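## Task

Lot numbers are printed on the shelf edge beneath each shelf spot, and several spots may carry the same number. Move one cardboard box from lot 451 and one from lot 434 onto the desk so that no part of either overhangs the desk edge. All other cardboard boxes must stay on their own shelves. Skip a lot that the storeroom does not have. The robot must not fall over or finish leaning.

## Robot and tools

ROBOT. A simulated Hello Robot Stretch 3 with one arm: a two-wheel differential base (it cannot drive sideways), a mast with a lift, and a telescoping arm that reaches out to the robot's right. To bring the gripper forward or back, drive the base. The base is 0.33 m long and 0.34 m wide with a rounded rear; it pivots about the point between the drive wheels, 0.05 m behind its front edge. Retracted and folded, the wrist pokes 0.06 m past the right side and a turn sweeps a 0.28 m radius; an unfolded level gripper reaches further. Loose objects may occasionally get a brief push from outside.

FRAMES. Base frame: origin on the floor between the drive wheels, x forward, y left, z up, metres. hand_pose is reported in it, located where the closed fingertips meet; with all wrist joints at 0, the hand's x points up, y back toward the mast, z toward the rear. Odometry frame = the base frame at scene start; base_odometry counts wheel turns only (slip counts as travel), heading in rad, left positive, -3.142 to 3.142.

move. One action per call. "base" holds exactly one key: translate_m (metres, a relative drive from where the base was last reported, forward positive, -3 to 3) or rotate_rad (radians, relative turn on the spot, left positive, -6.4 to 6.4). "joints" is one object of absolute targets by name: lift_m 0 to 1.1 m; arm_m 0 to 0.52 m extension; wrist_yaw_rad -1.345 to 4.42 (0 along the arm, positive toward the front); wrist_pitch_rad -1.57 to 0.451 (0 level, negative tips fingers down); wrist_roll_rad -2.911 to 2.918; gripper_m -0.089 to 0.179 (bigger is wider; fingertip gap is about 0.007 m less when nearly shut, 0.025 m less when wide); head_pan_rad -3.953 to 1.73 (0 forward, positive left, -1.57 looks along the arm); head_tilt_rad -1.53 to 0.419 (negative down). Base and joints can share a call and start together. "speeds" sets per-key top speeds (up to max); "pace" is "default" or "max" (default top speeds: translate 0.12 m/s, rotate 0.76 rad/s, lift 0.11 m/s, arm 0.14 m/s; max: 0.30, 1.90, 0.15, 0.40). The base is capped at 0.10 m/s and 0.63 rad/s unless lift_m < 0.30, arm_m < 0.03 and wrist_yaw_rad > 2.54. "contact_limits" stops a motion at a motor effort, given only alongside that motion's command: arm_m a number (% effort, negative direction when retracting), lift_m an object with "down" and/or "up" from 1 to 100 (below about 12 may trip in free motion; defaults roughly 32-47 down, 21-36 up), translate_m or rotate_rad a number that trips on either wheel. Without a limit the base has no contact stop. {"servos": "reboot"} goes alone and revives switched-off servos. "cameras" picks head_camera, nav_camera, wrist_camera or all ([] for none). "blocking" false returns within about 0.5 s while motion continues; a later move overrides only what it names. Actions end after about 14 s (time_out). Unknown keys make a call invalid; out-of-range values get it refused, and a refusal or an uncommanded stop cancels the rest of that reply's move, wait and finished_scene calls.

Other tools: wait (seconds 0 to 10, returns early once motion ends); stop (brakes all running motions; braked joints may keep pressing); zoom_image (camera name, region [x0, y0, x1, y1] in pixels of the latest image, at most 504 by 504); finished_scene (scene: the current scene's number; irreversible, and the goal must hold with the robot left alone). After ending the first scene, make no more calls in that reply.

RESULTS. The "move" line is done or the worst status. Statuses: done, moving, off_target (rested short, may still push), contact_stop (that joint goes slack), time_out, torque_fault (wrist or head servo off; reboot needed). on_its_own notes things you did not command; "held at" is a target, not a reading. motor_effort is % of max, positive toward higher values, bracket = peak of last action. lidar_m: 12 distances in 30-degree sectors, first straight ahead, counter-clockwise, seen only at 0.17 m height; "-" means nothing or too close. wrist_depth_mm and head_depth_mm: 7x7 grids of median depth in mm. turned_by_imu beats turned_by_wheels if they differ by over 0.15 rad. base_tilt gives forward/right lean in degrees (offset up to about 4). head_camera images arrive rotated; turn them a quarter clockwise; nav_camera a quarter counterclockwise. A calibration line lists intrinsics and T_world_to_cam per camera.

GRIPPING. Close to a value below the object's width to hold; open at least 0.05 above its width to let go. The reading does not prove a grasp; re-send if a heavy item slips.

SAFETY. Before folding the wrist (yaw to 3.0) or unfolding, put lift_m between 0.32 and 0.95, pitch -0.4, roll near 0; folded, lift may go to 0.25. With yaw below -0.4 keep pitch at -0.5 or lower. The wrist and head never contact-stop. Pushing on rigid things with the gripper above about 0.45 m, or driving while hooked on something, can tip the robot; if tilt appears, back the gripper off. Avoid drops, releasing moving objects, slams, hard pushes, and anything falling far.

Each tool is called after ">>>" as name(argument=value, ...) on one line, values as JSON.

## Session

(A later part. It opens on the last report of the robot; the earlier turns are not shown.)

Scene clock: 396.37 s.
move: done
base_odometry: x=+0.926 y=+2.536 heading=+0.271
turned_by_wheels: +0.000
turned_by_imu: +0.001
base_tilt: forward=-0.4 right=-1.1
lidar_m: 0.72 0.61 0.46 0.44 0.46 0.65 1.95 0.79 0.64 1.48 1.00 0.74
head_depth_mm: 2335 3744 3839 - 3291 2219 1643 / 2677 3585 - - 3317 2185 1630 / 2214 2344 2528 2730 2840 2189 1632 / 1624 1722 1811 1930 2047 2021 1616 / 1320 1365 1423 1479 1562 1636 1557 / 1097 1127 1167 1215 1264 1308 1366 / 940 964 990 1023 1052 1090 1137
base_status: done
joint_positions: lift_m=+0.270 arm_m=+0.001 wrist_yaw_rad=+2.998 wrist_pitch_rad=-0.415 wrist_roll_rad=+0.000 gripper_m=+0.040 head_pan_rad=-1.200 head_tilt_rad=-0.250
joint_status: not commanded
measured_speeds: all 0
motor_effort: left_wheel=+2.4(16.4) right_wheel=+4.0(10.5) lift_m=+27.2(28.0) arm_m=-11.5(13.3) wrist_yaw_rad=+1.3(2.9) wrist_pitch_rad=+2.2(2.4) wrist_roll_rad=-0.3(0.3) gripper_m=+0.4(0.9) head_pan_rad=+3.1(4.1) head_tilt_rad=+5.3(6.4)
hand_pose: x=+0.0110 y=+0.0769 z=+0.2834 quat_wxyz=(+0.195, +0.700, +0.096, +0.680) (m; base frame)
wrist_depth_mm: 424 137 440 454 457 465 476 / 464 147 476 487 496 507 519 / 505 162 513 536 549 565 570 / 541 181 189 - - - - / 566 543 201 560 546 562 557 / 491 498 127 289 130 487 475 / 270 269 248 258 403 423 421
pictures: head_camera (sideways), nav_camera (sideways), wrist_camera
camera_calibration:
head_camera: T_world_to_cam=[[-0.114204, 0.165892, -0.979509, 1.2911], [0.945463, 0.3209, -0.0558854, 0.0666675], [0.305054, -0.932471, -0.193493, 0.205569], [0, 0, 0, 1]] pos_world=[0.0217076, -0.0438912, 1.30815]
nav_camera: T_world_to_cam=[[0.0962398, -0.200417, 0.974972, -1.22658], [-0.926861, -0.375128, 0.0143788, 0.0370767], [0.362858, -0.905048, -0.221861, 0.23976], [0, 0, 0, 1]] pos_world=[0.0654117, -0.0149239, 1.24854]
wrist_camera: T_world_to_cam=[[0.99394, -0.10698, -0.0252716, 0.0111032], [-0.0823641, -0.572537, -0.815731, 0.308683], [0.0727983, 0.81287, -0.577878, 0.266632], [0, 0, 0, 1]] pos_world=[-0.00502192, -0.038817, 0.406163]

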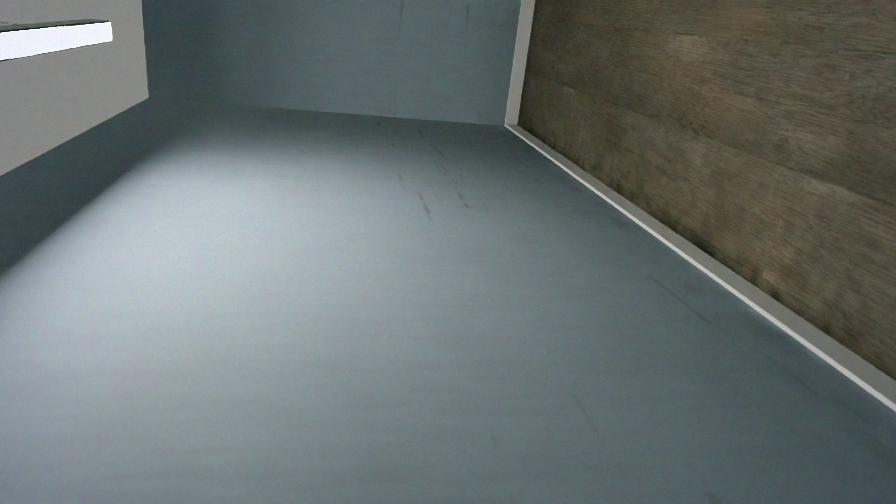

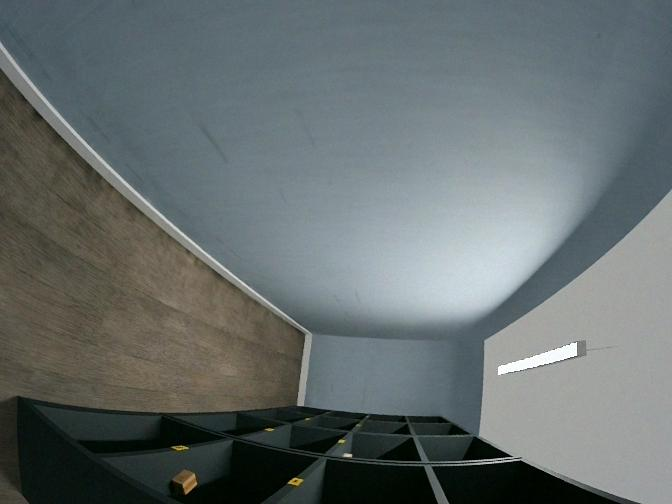

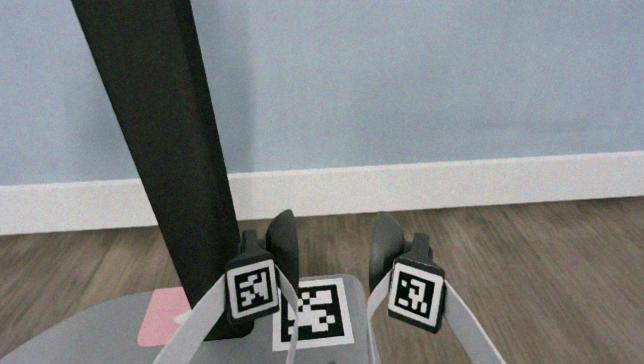

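>>> move(base={"rotate_rad": -1.575}, joints={"head_pan_rad": -0.5, "head_tilt_rad": -0.25}, pace="max")

>>> zoom_image(camera="head_camera", region=[300, 0, 700, 252])

>>> zoom_image(camera="nav_camera", region=[200, 252, 450, 450])

Scene clock: 407.80 s.
move: done
base_odometry: x=+0.926 y=+2.536 heading=-1.304
turned_by_wheels: -1.575
turned_by_imu: -1.545
base_tilt: forward=-0.4 right=-1.3
lidar_m: 1.48 0.98 0.74 0.72 0.60 0.46 0.44 0.47 0.66 2.07 0.78 0.64
head_depth_mm: 637 668 704 743 784 834 883 / 600 629 656 692 727 770 815 / 566 590 617 647 678 713 755 / 550 573 597 621 646 675 706 / 1330 1358 1444 1463 927 1275 996 / 1273 1312 1376 1396 1478 1405 1518 / 2290 2077 2175 2241 2336 2090 1605
base_status: done
joint_positions: lift_m=+0.270 arm_m=+0.001 wrist_yaw_rad=+2.998 wrist_pitch_rad=-0.415 wrist_roll_rad=+0.000 gripper_m=+0.040 head_pan_rad=-0.496 head_tilt_rad=-0.250
joint_status: all done
measured_speeds: all 0
motor_effort: left_wheel=+6.3(15.8) right_wheel=-8.2(14.5) lift_m=+29.7(31.5) arm_m=-12.8(13.9) wrist_yaw_rad=+2.1(3.1) wrist_pitch_rad=+2.3(2.4) wrist_roll_rad=-0.2(0.3) gripper_m=+0.3(0.7) head_pan_rad=-3.4(5.6) head_tilt_rad=+5.5(7.0)
hand_pose: x=+0.0110 y=+0.0769 z=+0.2834 quat_wxyz=(+0.195, +0.700, +0.096, +0.680) (m; base frame)
wrist_depth_mm: 543 137 - - - - - / 566 147 - - - - - / 593 161 171 790 828 815 805 / 555 186 644 702 693 678 672 / 564 560 202 563 549 564 557 / 499 498 127 290 129 488 477 / 269 269 249 259 403 422 421
pictures: head_camera (sideways), nav_camera (sideways), wrist_camera
camera_calibration:
head_camera: T_world_to_cam=[[-0.194428, 0.052575, -0.979507, 1.2916], [0.513127, 0.856492, -0.0558815, 0.0692773], [0.836002, -0.513476, -0.193504, 0.202309], [0, 0, 0, 1]] pos_world=[0.0464445, -0.0233603, 1.30815]
nav_camera: T_world_to_cam=[[0.203052, -0.0905014, 0.974977, -1.22724], [-0.463814, -0.885816, 0.0143702, 0.0343406], [0.86235, -0.455125, -0.221842, 0.23666], [0, 0, 0, 1]] pos_world=[0.0610369, 0.0270628, 1.24854]
wrist_camera: T_world_to_cam=[[0.99394, -0.10698, -0.0252716, 0.0111032], [-0.0823641, -0.572537, -0.815731, 0.308683], [0.0727983, 0.81287, -0.577878, 0.266632], [0, 0, 0, 1]] pos_world=[-0.00502192, -0.038817, 0.406163]

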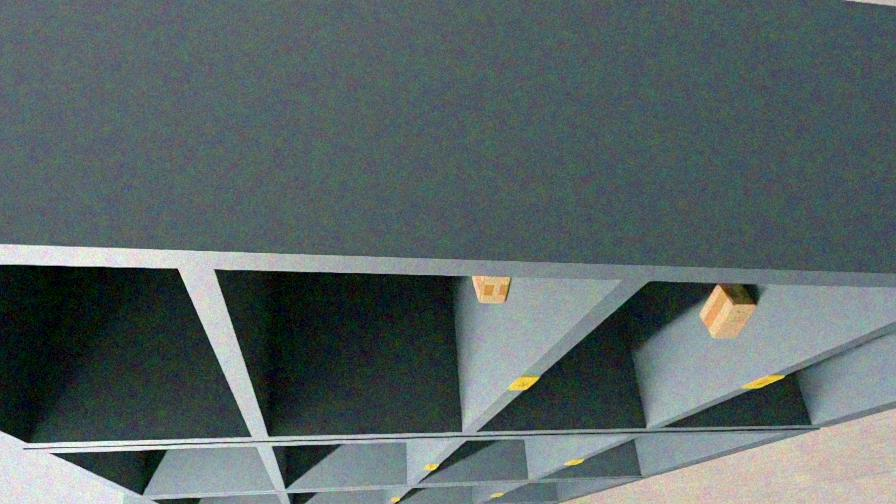

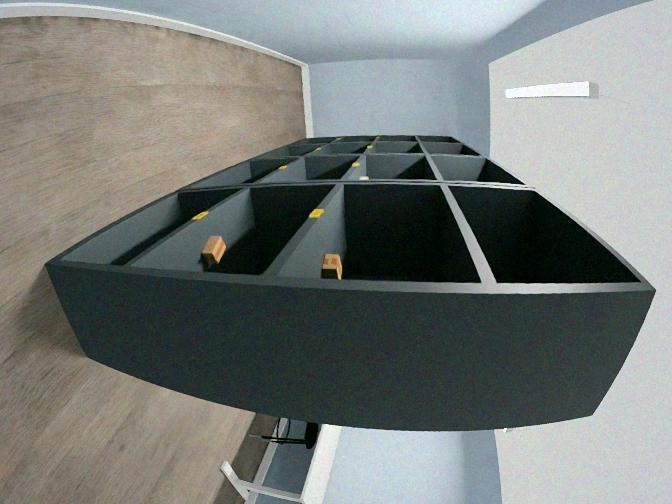

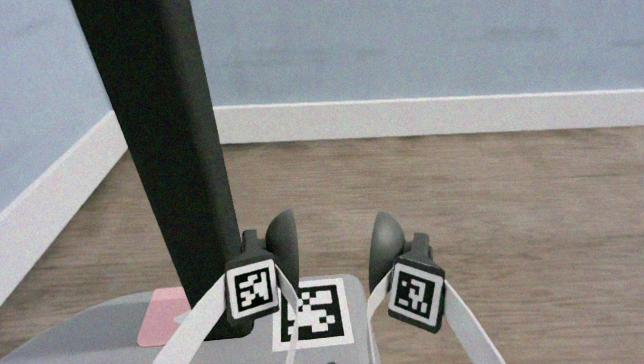

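Scaled by 1.260 from the camera's 896x504 image, which has a finer 1280x720 frame.

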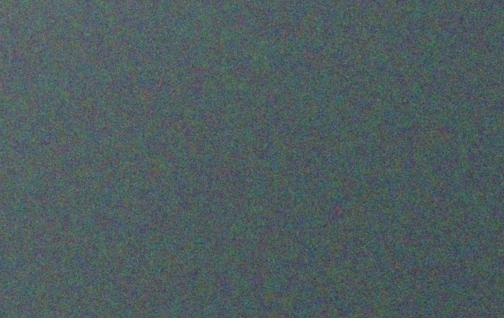

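Scaled by 2.016 from the camera's 672x504 image, which has a finer 792x594 frame.

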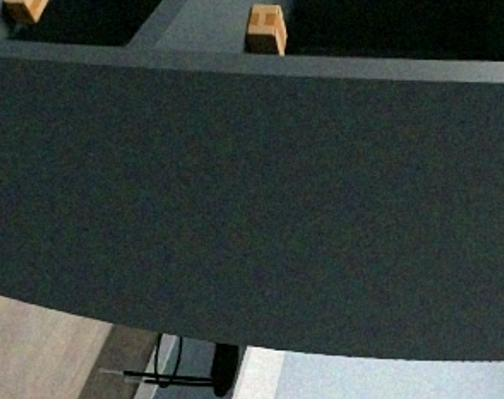

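>>> move(base={"translate_m": 0.8}, joints={"head_pan_rad": -1.25, "head_tilt_rad": -0.3}, pace="max", cameras=["head_camera","nav_camera"])

>>> zoom_image(camera="head_camera", region=[400, 0, 800, 252])

>>> zoom_image(camera="head_camera", region=[400, 252, 800, 503])

>>> zoom_image(camera="nav_camera", region=[170, 0, 420, 252])

Scene clock: 421.67 s.
move: done
base_odometry: x=+1.137 y=+1.765 heading=-1.304
turned_by_wheels: +0.000
turned_by_imu: +0.001
base_tilt: forward=-0.2 right=-1.1
lidar_m: 1.62 0.94 0.71 0.69 0.72 1.02 1.24 1.30 0.37 0.77 0.81 0.73
head_depth_mm: 342 631 677 705 721 504 384 / 345 645 704 735 728 500 382 / 349 662 732 767 720 497 380 / 354 678 763 798 712 493 378 / 330 696 795 837 664 491 390 / 307 717 830 873 700 488 405 / 311 740 871 916 695 485 827
base_status: done
joint_positions: lift_m=+0.270 arm_m=+0.001 wrist_yaw_rad=+2.998 wrist_pitch_rad=-0.415 wrist_roll_rad=+0.000 gripper_m=+0.040 head_pan_rad=-1.250 head_tilt_rad=-0.300
joint_status: all done
measured_speeds: all 0
motor_effort: left_wheel=+1.3(12.0) right_wheel=+4.9(14.4) lift_m=+26.0(28.5) arm_m=-9.5(11.7) wrist_yaw_rad=+1.0(3.1) wrist_pitch_rad=+2.3(2.4) wrist_roll_rad=-0.2(0.4) gripper_m=+0.8(0.8) head_pan_rad=+3.3(5.9) head_tilt_rad=-2.8(6.4)
hand_pose: x=+0.0110 y=+0.0769 z=+0.2834 quat_wxyz=(+0.195, +0.700, +0.096, +0.680) (m; base frame)
wrist_depth_mm: - 137 - - - - - / - 148 - - - - - / - 161 171 800 - 809 785 / 715 186 641 696 693 682 684 / 580 569 202 560 552 569 561 / 497 497 127 290 130 482 484 / 270 269 248 257 409 422 420
pictures: head_camera (sideways), nav_camera (sideways)
camera_calibration:
head_camera: T_world_to_cam=[[-0.121065, 0.217853, -0.968444, 1.27668], [0.959544, 0.275526, -0.0579721, 0.069299], [0.254202, -0.936283, -0.242396, 0.269517], [0, 0, 0, 1]] pos_world=[0.0195538, -0.044878, 1.30574]
nav_camera: T_world_to_cam=[[0.101339, -0.251154, 0.962628, -1.21056], [-0.944378, -0.328577, 0.0136901, 0.0381156], [0.312859, -0.910472, -0.270482, 0.303346], [0, 0, 0, 1]] pos_world=[0.0637676, -0.0153257, 1.24685]

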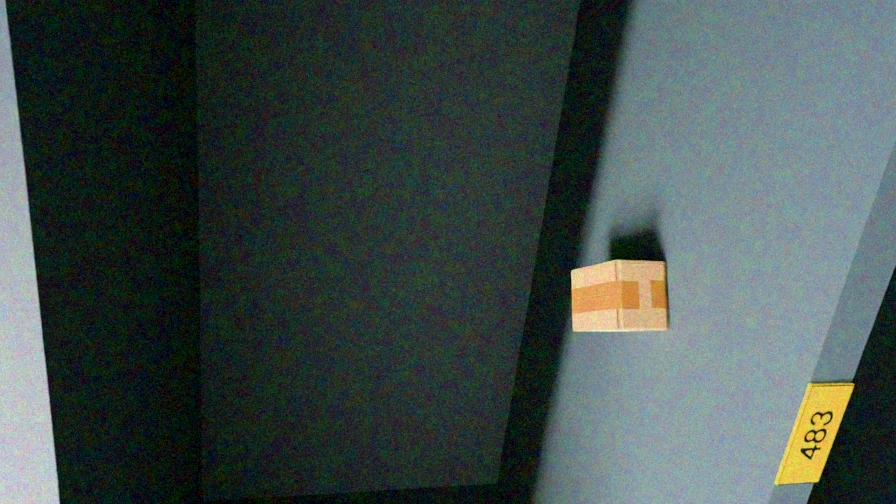

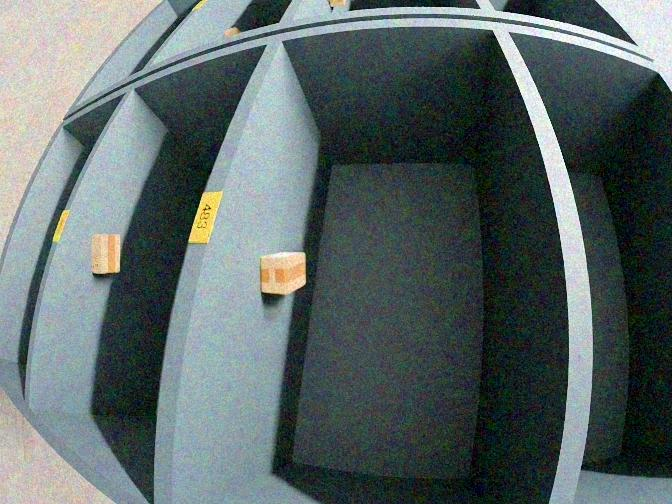

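Scaled by 1.260 from the camera's 896x504 image, which has a finer 1280x720 frame.

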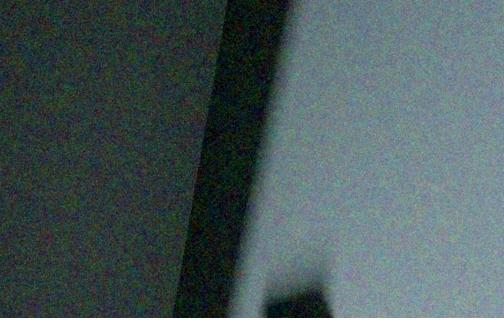

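Scaled by 1.260 from the camera's 896x504 image, which has a finer 1280x720 frame.

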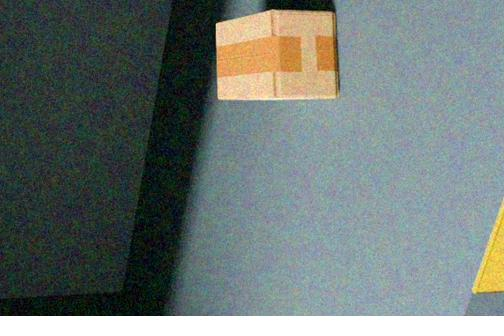

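Scaled by 2.000 from the camera's 672x504 image, which has a finer 792x594 frame.

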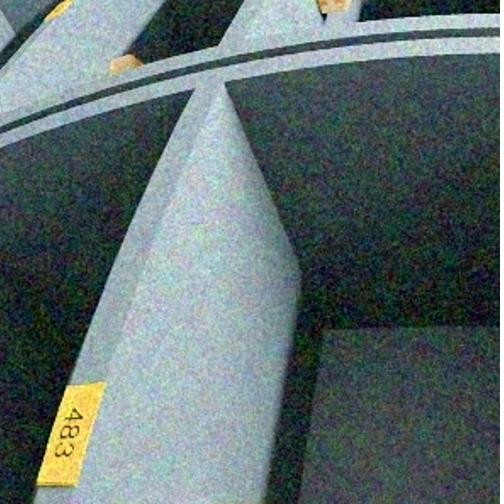

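>>> move(joints={"head_pan_rad": -1.4, "head_tilt_rad": -0.75}, cameras=["head_camera"])

>>> move(joints={"head_pan_rad": -0.5, "head_tilt_rad": -0.3}, cameras=["head_camera"])

>>> zoom_image(camera="head_camera", region=[350, 150, 700, 503])

Scene clock: 433.67 s.
move: done
base_odometry: x=+1.137 y=+1.765 heading=-1.304
turned_by_wheels: +0.000
turned_by_imu: +0.000
base_tilt: forward=-0.3 right=-1.1
lidar_m: 1.62 0.93 0.70 0.69 0.72 1.02 1.23 1.30 0.37 0.77 0.81 0.73
head_depth_mm: 605 674 619 467 411 708 683 / 617 691 613 464 866 785 722 / 630 708 605 460 886 783 1020 / 645 724 602 456 880 782 1040 / 658 732 570 452 898 776 1045 / 675 750 536 448 920 773 1069 / 692 756 580 459 909 786 1080
base_status: not commanded
joint_positions: lift_m=+0.270 arm_m=+0.001 wrist_yaw_rad=+2.998 wrist_pitch_rad=-0.415 wrist_roll_rad=+0.000 gripper_m=+0.040 head_pan_rad=-1.398 head_tilt_rad=-0.763
joint_status: all done
measured_speeds: all 0
motor_effort: left_wheel=+1.5(1.7) right_wheel=+5.6(6.0) lift_m=+24.3(25.0) arm_m=-8.0(9.2) wrist_yaw_rad=+2.3(3.1) wrist_pitch_rad=+2.2(2.4) wrist_roll_rad=-0.3(0.3) gripper_m=+0.7(0.7) head_pan_rad=-2.6(5.9) head_tilt_rad=-3.6(7.9)
hand_pose: x=+0.0110 y=+0.0769 z=+0.2834 quat_wxyz=(+0.195, +0.700, +0.096, +0.680) (m; base frame)
wrist_depth_mm: - 137 - - - - - / - 148 - - - - - / - 161 171 794 - 830 772 / 726 185 637 700 693 691 682 / 584 564 202 551 552 560 565 / 501 498 127 290 129 485 483 / 270 269 247 258 402 420 417
pictures: head_camera (sideways)
camera_calibration:
head_camera: T_world_to_cam=[[-0.157669, 0.633953, -0.757129, 1.00128], [0.984449, 0.161059, -0.0701504, 0.0849295], [0.0774706, -0.756415, -0.649488, 0.800281], [0, 0, 0, 1]] pos_world=[0.0122631, -0.0430956, 1.28383]

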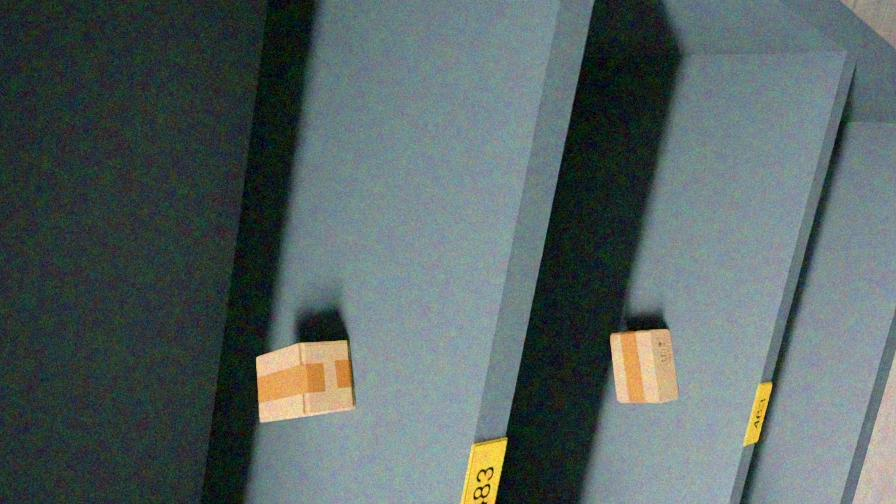

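Scene clock: 434.70 s.
move: done
base_odometry: x=+1.137 y=+1.765 heading=-1.304
turned_by_wheels: +0.000
turned_by_imu: +0.000
base_tilt: forward=-0.4 right=-1.3
lidar_m: 1.62 0.93 0.70 0.69 0.72 1.02 1.24 1.30 0.37 0.77 0.81 0.73
head_depth_mm: 674 621 790 849 740 505 847 / 658 634 742 788 730 530 925 / 633 648 702 742 723 830 878 / 633 656 683 720 750 799 841 / 1437 1478 1592 1225 1605 1247 1352 / 1376 1429 1501 1585 1643 1754 1508 / 2597 2231 2351 2979 2550 2006 1523
base_status: not commanded
joint_positions: lift_m=+0.270 arm_m=+0.001 wrist_yaw_rad=+2.998 wrist_pitch_rad=-0.415 wrist_roll_rad=+0.000 gripper_m=+0.040 head_pan_rad=-0.479 head_tilt_rad=-0.297
joint_status: all done
measured_speeds: all 0
motor_effort: left_wheel=+1.4(1.5) right_wheel=+5.4(6.1) lift_m=+23.4(24.4) arm_m=-7.3(8.6) wrist_yaw_rad=+0.8(2.3) wrist_pitch_rad=+2.3(2.3) wrist_roll_rad=+0.0(0.3) gripper_m=+0.2(0.7) head_pan_rad=-1.1(5.9) head_tilt_rad=+4.9(9.3)
hand_pose: x=+0.0110 y=+0.0769 z=+0.2834 quat_wxyz=(+0.195, +0.700, +0.096, +0.680) (m; base frame)
wrist_depth_mm: - 137 - - - - - / - 148 - - - - - / - 161 172 799 - 814 776 / 720 185 639 700 689 684 685 / 586 566 201 552 552 567 565 / 504 497 127 289 129 485 485 / 269 269 248 260 404 425 423
pictures: head_camera (sideways)
camera_calibration:
head_camera: T_world_to_cam=[[-0.236305, 0.0706782, -0.969105, 1.27822], [0.496363, 0.866184, -0.0578605, 0.071928], [0.835334, -0.494701, -0.239766, 0.262582], [0, 0, 0, 1]] pos_world=[0.0470036, -0.0227455, 1.30585]

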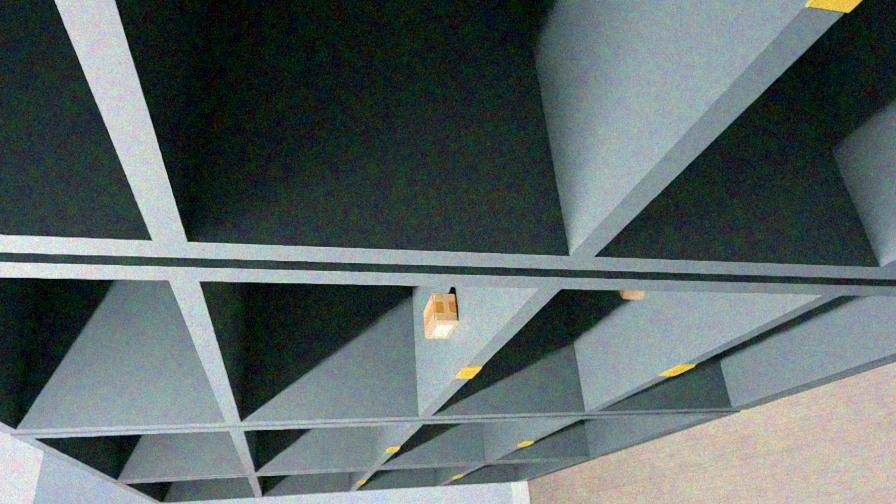

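Scaled by 1.428 from the camera's 896x504 image, which has a finer 1280x720 frame.

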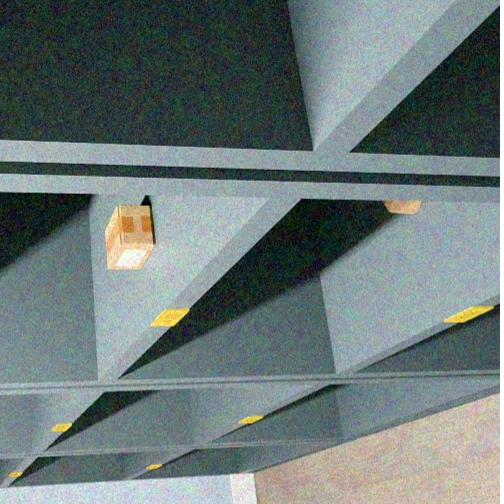

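>>> move(base={"rotate_rad": 0.2}, pace="max", cameras=[])

>>> move(base={"translate_m": 0.75}, joints={"head_pan_rad": -1.3, "head_tilt_rad": -0.55}, pace="max", cameras=["head_camera","nav_camera"])

>>> move(joints={"head_pan_rad": -0.75, "head_tilt_rad": -0.3}, cameras=["head_camera","nav_camera"])

>>> zoom_image(camera="head_camera", region=[300, 152, 650, 503])

Scene clock: 446.23 s.
move: done
base_odometry: x=+1.137 y=+1.765 heading=-1.104
turned_by_wheels: +0.200
turned_by_imu: +0.196
base_tilt: forward=-0.2 right=-1.0
lidar_m: 1.42 0.80 0.69 0.69 0.79 1.24 1.23 0.37 0.37 0.77 0.76 0.73
head_depth_mm: 612 621 681 724 735 557 866 / 607 637 663 695 721 785 839 / 1446 1352 1588 1065 828 839 864 / 1410 1470 1552 1482 1689 1381 1449 / 2544 2280 2383 2486 2417 1830 1543 / 2975 3099 3243 3370 2832 1989 1524 / 2870 3029 3199 3300 2824 1963 1518
base_status: done
joint_positions: lift_m=+0.270 arm_m=+0.001 wrist_yaw_rad=+2.998 wrist_pitch_rad=-0.415 wrist_roll_rad=+0.000 gripper_m=+0.040 head_pan_rad=-0.500 head_tilt_rad=-0.297
joint_status: not commanded
measured_speeds: all 0
motor_effort: left_wheel=-7.0(14.1) right_wheel=+8.3(12.6) lift_m=+25.5(25.9) arm_m=-7.0(7.3) wrist_yaw_rad=+1.7(2.8) wrist_pitch_rad=+2.3(2.4) wrist_roll_rad=-0.1(0.3) gripper_m=+0.1(0.8) head_pan_rad=-3.0(3.5) head_tilt_rad=-3.6(3.6)
hand_pose: x=+0.0110 y=+0.0769 z=+0.2834 quat_wxyz=(+0.195, +0.700, +0.096, +0.680) (m; base frame)
wrist_depth_mm: - 137 - - - - - / - 148 - - - - - / 859 161 171 - - - - / 716 185 643 685 690 700 676 / 581 563 202 557 550 563 565 / 500 496 127 290 129 480 487 / 270 271 248 259 405 422 424
pictures: none
No camera images: "cameras" was empty.

Scene clock: 450.07 s.
move: done
base_odometry: x=+1.474 y=+1.095 heading=-1.104
turned_by_wheels: +0.000
turned_by_imu: +0.000
base_tilt: forward=-0.3 right=-1.2
lidar_m: 1.05 0.59 0.51 0.51 0.58 0.99 1.04 1.03 0.50 0.50 1.01 1.00
head_depth_mm: 764 819 874 661 543 618 682 / 805 864 916 657 1087 915 775 / 844 915 969 649 1126 909 1109 / 891 967 1005 677 1156 908 1161 / 940 1026 1018 715 1098 924 1185 / 1001 1094 1000 752 1129 986 1187 / 951 1016 979 1149 1120 1307 1220
base_status: done
joint_positions: lift_m=+0.270 arm_m=+0.001 wrist_yaw_rad=+2.998 wrist_pitch_rad=-0.415 wrist_roll_rad=+0.000 gripper_m=+0.040 head_pan_rad=-1.300 head_tilt_rad=-0.550
joint_status: all done
measured_speeds: all 0
motor_effort: left_wheel=+2.4(14.0) right_wheel=+1.7(13.4) lift_m=+27.7(31.4) arm_m=-7.2(7.3) wrist_yaw_rad=+1.1(2.7) wrist_pitch_rad=+2.3(2.4) wrist_roll_rad=+0.1(0.4) gripper_m=+0.3(1.1) head_pan_rad=+3.5(5.5) head_tilt_rad=+3.6(9.5)
hand_pose: x=+0.0110 y=+0.0769 z=+0.2834 quat_wxyz=(+0.195, +0.700, +0.096, +0.680) (m; base frame)
wrist_depth_mm: - 137 523 514 492 478 464 / - 147 - 544 535 523 503 / - 161 170 - - - 535 / 674 184 190 647 - - - / 587 568 202 559 552 564 562 / 500 494 126 289 129 483 479 / 270 270 248 258 403 423 423
pictures: head_camera (sideways), nav_camera (sideways)
camera_calibration:
head_camera: T_world_to_cam=[[-0.17216, 0.447468, -0.877573, 1.15837], [0.967928, 0.242313, -0.0663324, 0.0800615], [0.182965, -0.860847, -0.474833, 0.57239], [0, 0, 0, 1]] pos_world=[0.0172045, -0.0449948, 1.29366]
nav_camera: T_world_to_cam=[[0.150108, -0.477617, 0.86565, -1.08427], [-0.958835, -0.283798, 0.00968346, 0.0433957], [0.241044, -0.831469, -0.500557, 0.603164], [0, 0, 0, 1]] pos_world=[0.0589785, -0.00404009, 1.2401]

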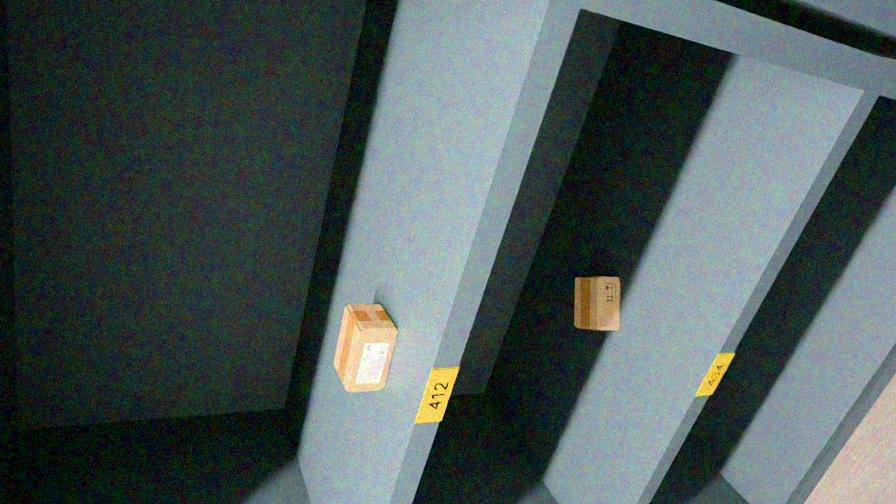

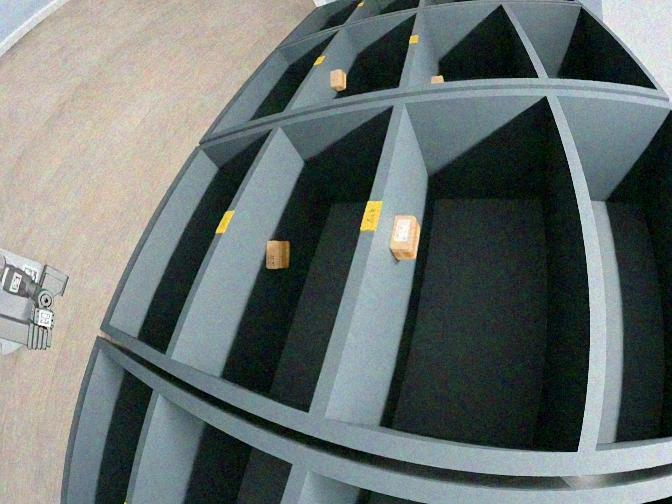

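Scene clock: 450.93 s.
move: done
base_odometry: x=+1.474 y=+1.095 heading=-1.104
turned_by_wheels: +0.000
turned_by_imu: +0.000
base_tilt: forward=-0.3 right=-1.2
lidar_m: 1.05 0.59 0.51 0.51 0.58 0.99 1.04 1.03 0.50 0.50 1.01 1.00
head_depth_mm: 1002 724 1116 1153 721 1178 935 / 940 921 1047 1104 852 1221 931 / 882 917 983 1029 1080 1148 995 / 902 941 975 1006 1061 1109 1192 / 1558 1724 1829 1721 1722 1734 1490 / 1615 1664 1773 1852 1956 1966 1539 / 2337 2419 2514 2635 2704 1988 1523
base_status: not commanded
joint_positions: lift_m=+0.270 arm_m=+0.001 wrist_yaw_rad=+2.998 wrist_pitch_rad=-0.415 wrist_roll_rad=+0.000 gripper_m=+0.040 head_pan_rad=-0.733 head_tilt_rad=-0.292
joint_status: all done
measured_speeds: all 0
motor_effort: left_wheel=+1.7(2.6) right_wheel=+2.0(2.5) lift_m=+24.2(26.9) arm_m=-7.2(7.6) wrist_yaw_rad=+1.8(2.4) wrist_pitch_rad=+2.2(2.4) wrist_roll_rad=-0.1(0.3) gripper_m=+0.5(0.8) head_pan_rad=+0.6(5.8) head_tilt_rad=+3.2(7.4)
hand_pose: x=+0.0110 y=+0.0769 z=+0.2834 quat_wxyz=(+0.195, +0.700, +0.096, +0.680) (m; base frame)
wrist_depth_mm: - 137 525 512 495 480 464 / - 148 - 545 535 513 501 / - 161 170 - - - 537 / 677 183 189 646 - - - / 584 563 202 551 550 565 551 / 502 497 126 289 130 488 480 / 270 268 248 259 405 421 420
pictures: head_camera (sideways), nav_camera (sideways)
camera_calibration:
head_camera: T_world_to_cam=[[-0.207313, 0.124478, -0.970323, 1.27972], [0.698187, 0.713593, -0.057627, 0.0704113], [0.685242, -0.689413, -0.234846, 0.257027], [0, 0, 0, 1]] pos_world=[0.0400162, -0.0323434, 1.30616]
nav_camera: T_world_to_cam=[[0.206674, -0.163199, 0.964703, -1.21388], [-0.658431, -0.752515, 0.013756, 0.036232], [0.723709, -0.638033, -0.262981, 0.291114], [0, 0, 0, 1]] pos_world=[0.0640521, 0.0149008, 1.24709]

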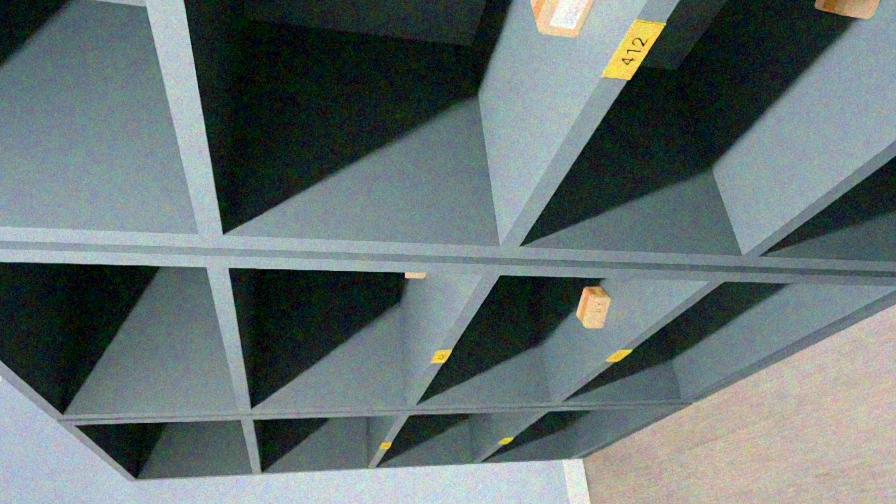

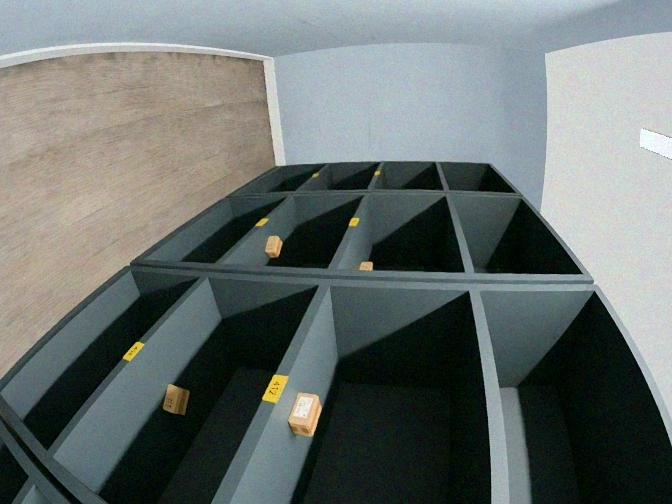

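Scaled by 1.436 from the camera's 896x504 image, which has a finer 1280x720 frame.

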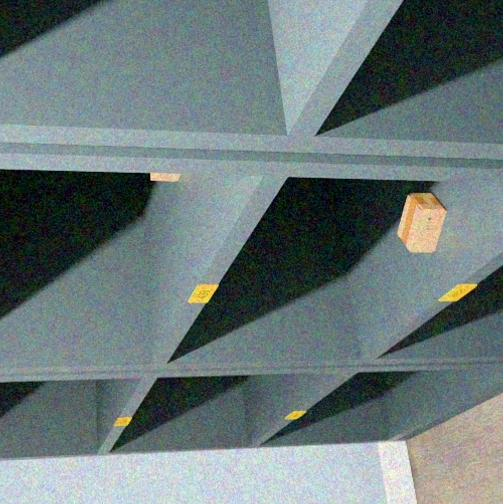

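>>> move(base={"rotate_rad": -0.2}, joints={"lift_m": 0.6}, pace="max", cameras=[])

>>> move(base={"translate_m": 0.415}, joints={"wrist_yaw_rad": 0, "wrist_pitch_rad": -0.4, "gripper_m": 0.179, "head_pan_rad": -1.57, "head_tilt_rad": -0.6}, pace="max")

Scene clock: 474.87 s.
move: done
base_odometry: x=+1.474 y=+1.095 heading=-1.304
turned_by_wheels: -0.200
turned_by_imu: -0.196
base_tilt: forward=-0.3 right=-1.3
lidar_m: 1.69 0.69 0.52 0.51 0.53 0.75 1.96 1.03 0.97 0.50 1.00 1.00
head_depth_mm: 920 635 980 1003 733 583 931 / 1017 649 1081 1092 724 1147 905 / 1064 807 1160 1190 749 1198 919 / 968 964 1079 1101 878 1189 941 / 888 902 978 1024 1070 1116 1190 / 853 894 946 1004 1070 1121 1203 / 1593 1655 1766 1737 1678 1777 1477
base_status: done
joint_positions: lift_m=+0.600 arm_m=+0.001 wrist_yaw_rad=+2.998 wrist_pitch_rad=-0.415 wrist_roll_rad=+0.000 gripper_m=+0.040 head_pan_rad=-0.750 head_tilt_rad=-0.300
joint_status: all done
measured_speeds: all 0
motor_effort: left_wheel=+6.3(13.4) right_wheel=-9.8(14.1) lift_m=+28.1(35.4) arm_m=-8.2(8.2) wrist_yaw_rad=+1.5(3.1) wrist_pitch_rad=+2.3(2.5) wrist_roll_rad=-0.1(0.4) gripper_m=+0.7(0.9) head_pan_rad=-2.6(3.8) head_tilt_rad=-2.1(3.7)
hand_pose: x=+0.0110 y=+0.0769 z=+0.6133 quat_wxyz=(+0.195, +0.700, +0.096, +0.680) (m; base frame)
wrist_depth_mm: 485 137 501 511 517 527 534 / 526 148 532 539 541 - - / - 161 170 - - - - / - 179 187 - - - - / - - 200 - 152 - - / - - 127 150 127 845 846 / 787 803 260 782 743 753 760
pictures: none
No camera images: "cameras" was empty.

Scene clock: 479.97 s.
move: done
base_odometry: x=+1.584 y=+0.695 heading=-1.304
turned_by_wheels: +0.000
turned_by_imu: +0.000
base_tilt: forward=-0.3 right=-1.2
lidar_m: 1.62 0.67 0.50 0.49 0.51 0.73 2.33 0.70 0.64 0.97 0.69 1.44
head_depth_mm: 781 853 902 605 1046 888 1034 / 786 861 909 630 1109 880 1138 / 785 861 897 621 1097 872 1135 / 790 865 884 616 1087 870 1153 / 790 873 874 609 1081 864 1151 / 796 878 859 635 1074 862 1145 / 796 877 847 628 1061 855 1143
base_status: done
joint_positions: lift_m=+0.600 arm_m=+0.001 wrist_yaw_rad=+0.003 wrist_pitch_rad=-0.415 wrist_roll_rad=+0.000 gripper_m=+0.179 head_pan_rad=-1.570 head_tilt_rad=-0.600
joint_status: all done
measured_speeds: all 0
motor_effort: left_wheel=+4.4(11.8) right_wheel=+6.9(10.5) lift_m=+23.7(28.0) arm_m=-9.7(10.2) wrist_yaw_rad=-3.5(7.0) wrist_pitch_rad=+2.3(4.3) wrist_roll_rad=-0.1(0.3) gripper_m=+0.8(84.7) head_pan_rad=+3.6(5.5) head_tilt_rad=+3.4(7.0)
hand_pose: x=-0.0208 y=-0.3703 z=+0.6133 quat_wxyz=(+0.692, +0.147, -0.691, -0.145) (m; base frame)
wrist_depth_mm: 501 - - - - - - / 502 - - 483 - 514 537 / 457 451 447 438 441 435 427 / 374 365 352 347 345 343 340 / 490 146 - - - 330 323 / - 139 - - - - - / - 656 - - - - 105
pictures: head_camera (sideways), nav_camera (sideways), wrist_camera
camera_calibration:
head_camera: T_world_to_cam=[[-0.0466927, 0.520089, -0.852835, 1.12535], [0.997496, -0.0211216, -0.0674936, 0.0813585], [-0.0531159, -0.853851, -0.517801, 0.62975], [0, 0, 0, 1]] pos_world=[0.00484038, -0.0458484, 1.29131]
nav_camera: T_world_to_cam=[[0.0174641, -0.542579, 0.839823, -1.04979], [-0.999789, -0.0185451, 0.00880924, 0.0448547], [0.0107949, -0.8398, -0.542789, 0.659576], [0, 0, 0, 1]] pos_world=[0.0560588, -0.0148501, 1.23925]
wrist_camera: T_world_to_cam=[[-0.998883, -0.0398777, -0.0253516, -0.0134135], [-0.00240126, 0.57864, -0.81558, 0.746959], [0.0471929, -0.814608, -0.578089, 0.220033], [0, 0, 0, 1]] pos_world=[-0.0219889, -0.253515, 0.736064]

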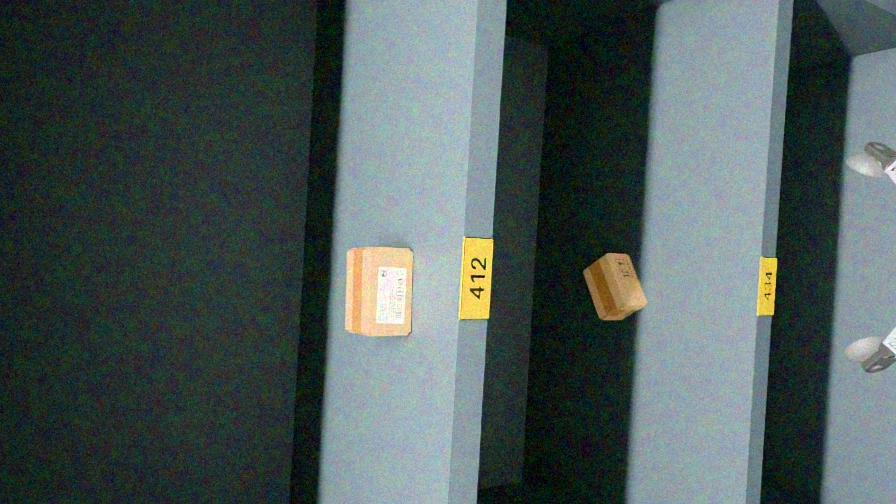

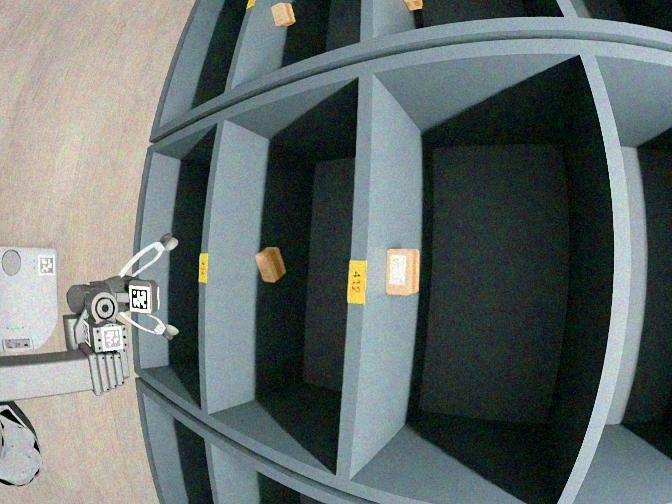

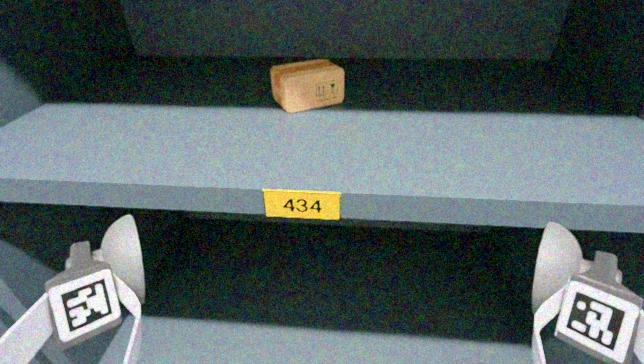

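>>> move(base={"translate_m": 0.043}, joints={"lift_m": 0.64, "arm_m": 0.2, "wrist_pitch_rad": -0.27}, cameras=["head_camera","wrist_camera"])

Scene clock: 487.90 s.
move: done
base_odometry: x=+1.595 y=+0.653 heading=-1.304
turned_by_wheels: +0.000
turned_by_imu: +0.000
base_tilt: forward=-0.4 right=-1.2
lidar_m: 1.62 0.66 0.50 0.49 0.51 0.72 2.32 0.71 0.67 0.97 0.66 1.44
head_depth_mm: 780 856 909 605 1098 887 1098 / 785 862 913 629 1106 880 431 / 785 862 898 622 1095 502 477 / 789 868 885 617 1094 580 1077 / 796 872 874 611 1080 841 1154 / 797 879 859 635 1074 861 1146 / 803 882 850 629 1029 855 1117
base_status: done
joint_positions: lift_m=+0.640 arm_m=+0.200 wrist_yaw_rad=+0.003 wrist_pitch_rad=-0.291 wrist_roll_rad=+0.000 gripper_m=+0.179 head_pan_rad=-1.570 head_tilt_rad=-0.600
joint_status: all done
measured_speeds: all 0
motor_effort: left_wheel=+3.3(9.1) right_wheel=+7.4(11.6) lift_m=+22.8(33.1) arm_m=+12.9(15.9) wrist_yaw_rad=-2.5(4.4) wrist_pitch_rad=+3.4(6.4) wrist_roll_rad=+0.1(0.3) gripper_m=+0.4(1.1) head_pan_rad=+3.3(4.0) head_tilt_rad=+3.1(4.1)
hand_pose: x=-0.0208 y=-0.5835 z=+0.6821 quat_wxyz=(+0.700, +0.104, -0.699, -0.102) (m; base frame)
wrist_depth_mm: 462 - - - - - - / 461 - - - - - - / 461 - - - - - - / 473 510 505 508 508 502 498 / 437 419 422 345 418 415 415 / 118 321 346 337 344 342 340 / 279 287 294 294 291 289 105
pictures: head_camera (sideways), wrist_camera
camera_calibration:
head_camera: T_world_to_cam=[[-0.0467576, 0.519774, -0.853023, 1.12558], [0.997504, -0.0209406, -0.0674369, 0.0812932], [-0.0529148, -0.854047, -0.517497, 0.629348], [0, 0, 0, 1]] pos_world=[0.00484076, -0.0458498, 1.29131]
wrist_camera: T_world_to_cam=[[-0.998879, -0.042658, -0.0205312, -0.0250572], [-0.00210455, 0.473265, -0.880918, 0.909536], [0.0472949, -0.879887, -0.472824, -0.0238031], [0, 0, 0, 1]] pos_world=[-0.0219892, -0.452464, 0.789457]

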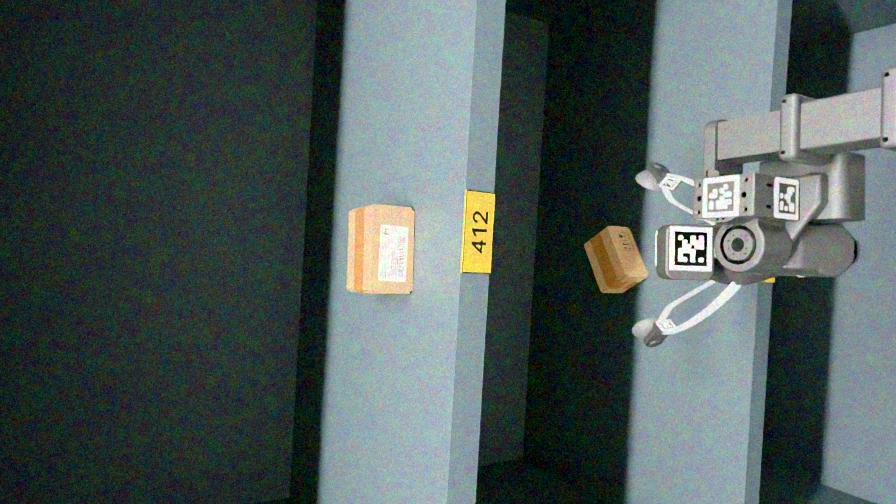

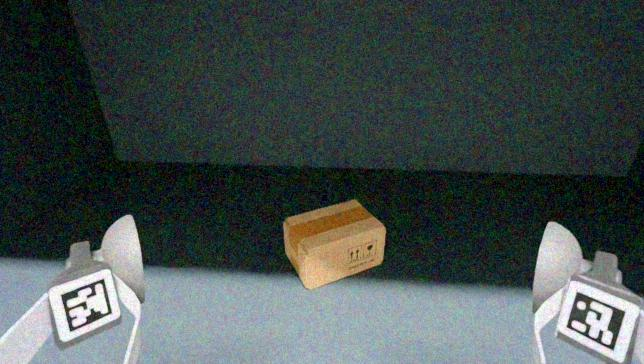

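>>> move(base={"translate_m": -0.075}, joints={"wrist_yaw_rad": 0.35}, cameras=[])

>>> move(joints={"arm_m": 0.35, "lift_m": 0.63}, cameras=[])

>>> move(joints={"lift_m": 0.545}, contact_limits={"lift_m": {"down": 14}}, cameras=["head_camera","wrist_camera"])

Scene clock: 506.77 s.
move: done
base_odometry: x=+1.575 y=+0.725 heading=-1.304
turned_by_wheels: +0.000
turned_by_imu: +0.000
base_tilt: forward=-0.2 right=-1.2
lidar_m: 1.62 0.67 0.50 0.49 0.51 0.73 2.34 1.31 0.62 0.97 0.71 0.77
head_depth_mm: 779 854 906 604 1009 883 948 / 784 860 904 626 1106 881 432 / 785 863 900 621 1100 504 499 / 788 864 888 615 1085 577 513 / 793 868 874 609 1081 805 1158 / 796 869 859 632 1069 836 1149 / 797 877 848 630 1062 856 1139
base_status: done
joint_positions: lift_m=+0.640 arm_m=+0.200 wrist_yaw_rad=+0.347 wrist_pitch_rad=-0.291 wrist_roll_rad=+0.000 gripper_m=+0.179 head_pan_rad=-1.570 head_tilt_rad=-0.600
joint_status: all done
measured_speeds: all 0
motor_effort: left_wheel=-1.1(9.8) right_wheel=-12.2(12.5) lift_m=+26.6(27.0) arm_m=+7.2(9.2) wrist_yaw_rad=+2.1(3.7) wrist_pitch_rad=+3.3(3.6) wrist_roll_rad=-0.1(0.3) gripper_m=+0.6(1.2) head_pan_rad=+2.8(3.5) head_tilt_rad=+1.4(3.2)
hand_pose: x=+0.0596 y=-0.5693 z=+0.6821 quat_wxyz=(+0.707, +0.222, -0.671, +0.020) (m; base frame)
wrist_depth_mm: 389 468 - - - - - / 396 475 - - - - - / 409 489 - - - - - / 421 490 512 505 502 506 - / 405 422 424 401 343 413 415 / 119 325 345 343 343 344 341 / 279 287 295 291 292 289 105
pictures: none
No camera images: "cameras" was empty.

Scene clock: 509.13 s.
move: done
base_odometry: x=+1.575 y=+0.725 heading=-1.304
turned_by_wheels: +0.000
turned_by_imu: +0.000
base_tilt: forward=-0.4 right=-1.2
lidar_m: 1.62 0.67 0.50 0.49 0.52 0.73 2.33 1.31 0.62 0.97 0.71 0.77
head_depth_mm: 779 852 900 604 1010 882 945 / 780 854 909 627 1104 859 440 / 782 860 900 622 1097 617 1092 / 786 864 883 615 743 802 1131 / 792 870 873 611 1079 866 1154 / 793 872 858 632 1073 863 1146 / 799 879 849 627 1067 858 1143
base_status: not commanded
joint_positions: lift_m=+0.630 arm_m=+0.350 wrist_yaw_rad=+0.347 wrist_pitch_rad=-0.291 wrist_roll_rad=+0.000 gripper_m=+0.179 head_pan_rad=-1.570 head_tilt_rad=-0.600
joint_status: all done
measured_speeds: all 0
motor_effort: left_wheel=-0.8(1.9) right_wheel=-11.2(12.5) lift_m=+25.1(27.0) arm_m=+13.4(14.9) wrist_yaw_rad=+2.7(4.2) wrist_pitch_rad=+3.4(3.5) wrist_roll_rad=-0.2(0.3) gripper_m=+0.7(1.2) head_pan_rad=+2.1(3.4) head_tilt_rad=+2.1(2.6)
hand_pose: x=+0.0596 y=-0.7194 z=+0.6722 quat_wxyz=(+0.707, +0.222, -0.671, +0.020) (m; base frame)
wrist_depth_mm: 381 451 - - - - - / 397 468 - - - - - / 401 478 - - - - - / 414 483 489 462 - - - / 406 404 403 402 398 380 - / 123 308 332 330 331 327 327 / 267 273 282 223 236 270 105
pictures: none
No camera images: "cameras" was empty.

Scene clock: 510.73 s.
move: done
base_odometry: x=+1.575 y=+0.725 heading=-1.304
turned_by_wheels: +0.000
turned_by_imu: +0.000
base_tilt: forward=-0.3 right=-1.1
lidar_m: 1.63 0.67 0.50 0.49 0.52 0.73 2.34 1.31 0.62 0.97 0.71 0.77
head_depth_mm: 777 850 902 603 1011 883 950 / 782 854 910 627 1104 882 1118 / 783 861 899 624 1096 655 807 / 788 866 884 617 1089 684 1132 / 789 869 872 610 1080 839 1151 / 793 873 860 634 1075 856 1149 / 798 876 849 629 1065 855 1144
base_status: not commanded
joint_positions: lift_m=+0.545 arm_m=+0.350 wrist_yaw_rad=+0.347 wrist_pitch_rad=-0.291 wrist_roll_rad=+0.000 gripper_m=+0.179 head_pan_rad=-1.570 head_tilt_rad=-0.600
joint_status: all done
measured_speeds: all 0
motor_effort: left_wheel=-1.5(1.5) right_wheel=-12.0(12.2) lift_m=+24.2(26.2) arm_m=+12.1(13.8) wrist_yaw_rad=+2.4(3.2) wrist_pitch_rad=+3.5(3.5) wrist_roll_rad=-0.1(0.4) gripper_m=+0.7(1.0) head_pan_rad=+3.4(3.4) head_tilt_rad=+1.4(2.0)
contact_limits: lift_m down 14 (down: maximum 72; up: maximum 65)
hand_pose: x=+0.0597 y=-0.7194 z=+0.5872 quat_wxyz=(+0.707, +0.222, -0.671, +0.020) (m; base frame)
wrist_depth_mm: 384 449 - - - - - / 395 466 - - - - - / 405 447 430 429 - - - / 339 339 339 336 332 331 311 / 278 254 263 180 179 261 271 / 118 144 217 166 174 213 213 / 175 184 189 179 182 181 105
pictures: head_camera (sideways), wrist_camera
camera_calibration:
head_camera: T_world_to_cam=[[-0.0467576, 0.519774, -0.853023, 1.12558], [0.997504, -0.0209406, -0.0674369, 0.0812932], [-0.0529148, -0.854047, -0.517497, 0.629348], [0, 0, 0, 1]] pos_world=[0.00484076, -0.0458498, 1.29131]
wrist_camera: T_world_to_cam=[[-0.925909, -0.377184, -0.0206232, -0.197372], [-0.16147, 0.444549, -0.881081, 0.879253], [0.341498, -0.812471, -0.472515, -0.161192], [0, 0, 0, 1]] pos_world=[0.0142707, -0.59628, 0.694457]

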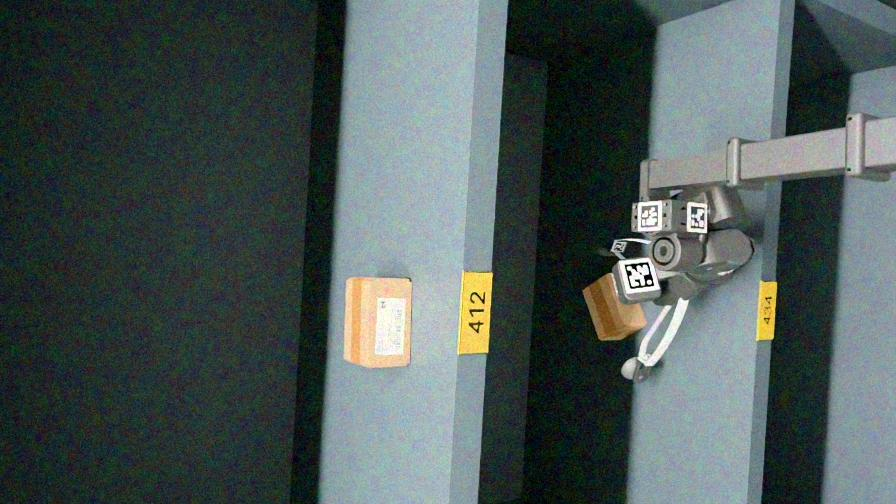

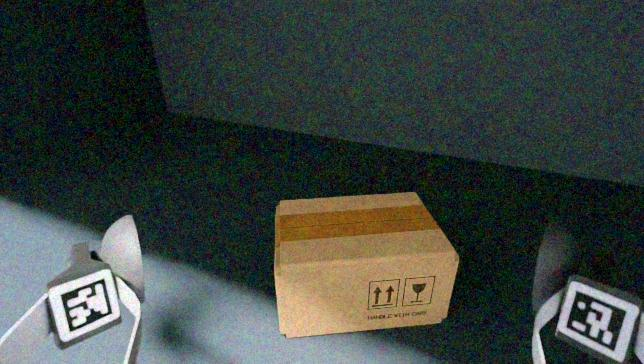

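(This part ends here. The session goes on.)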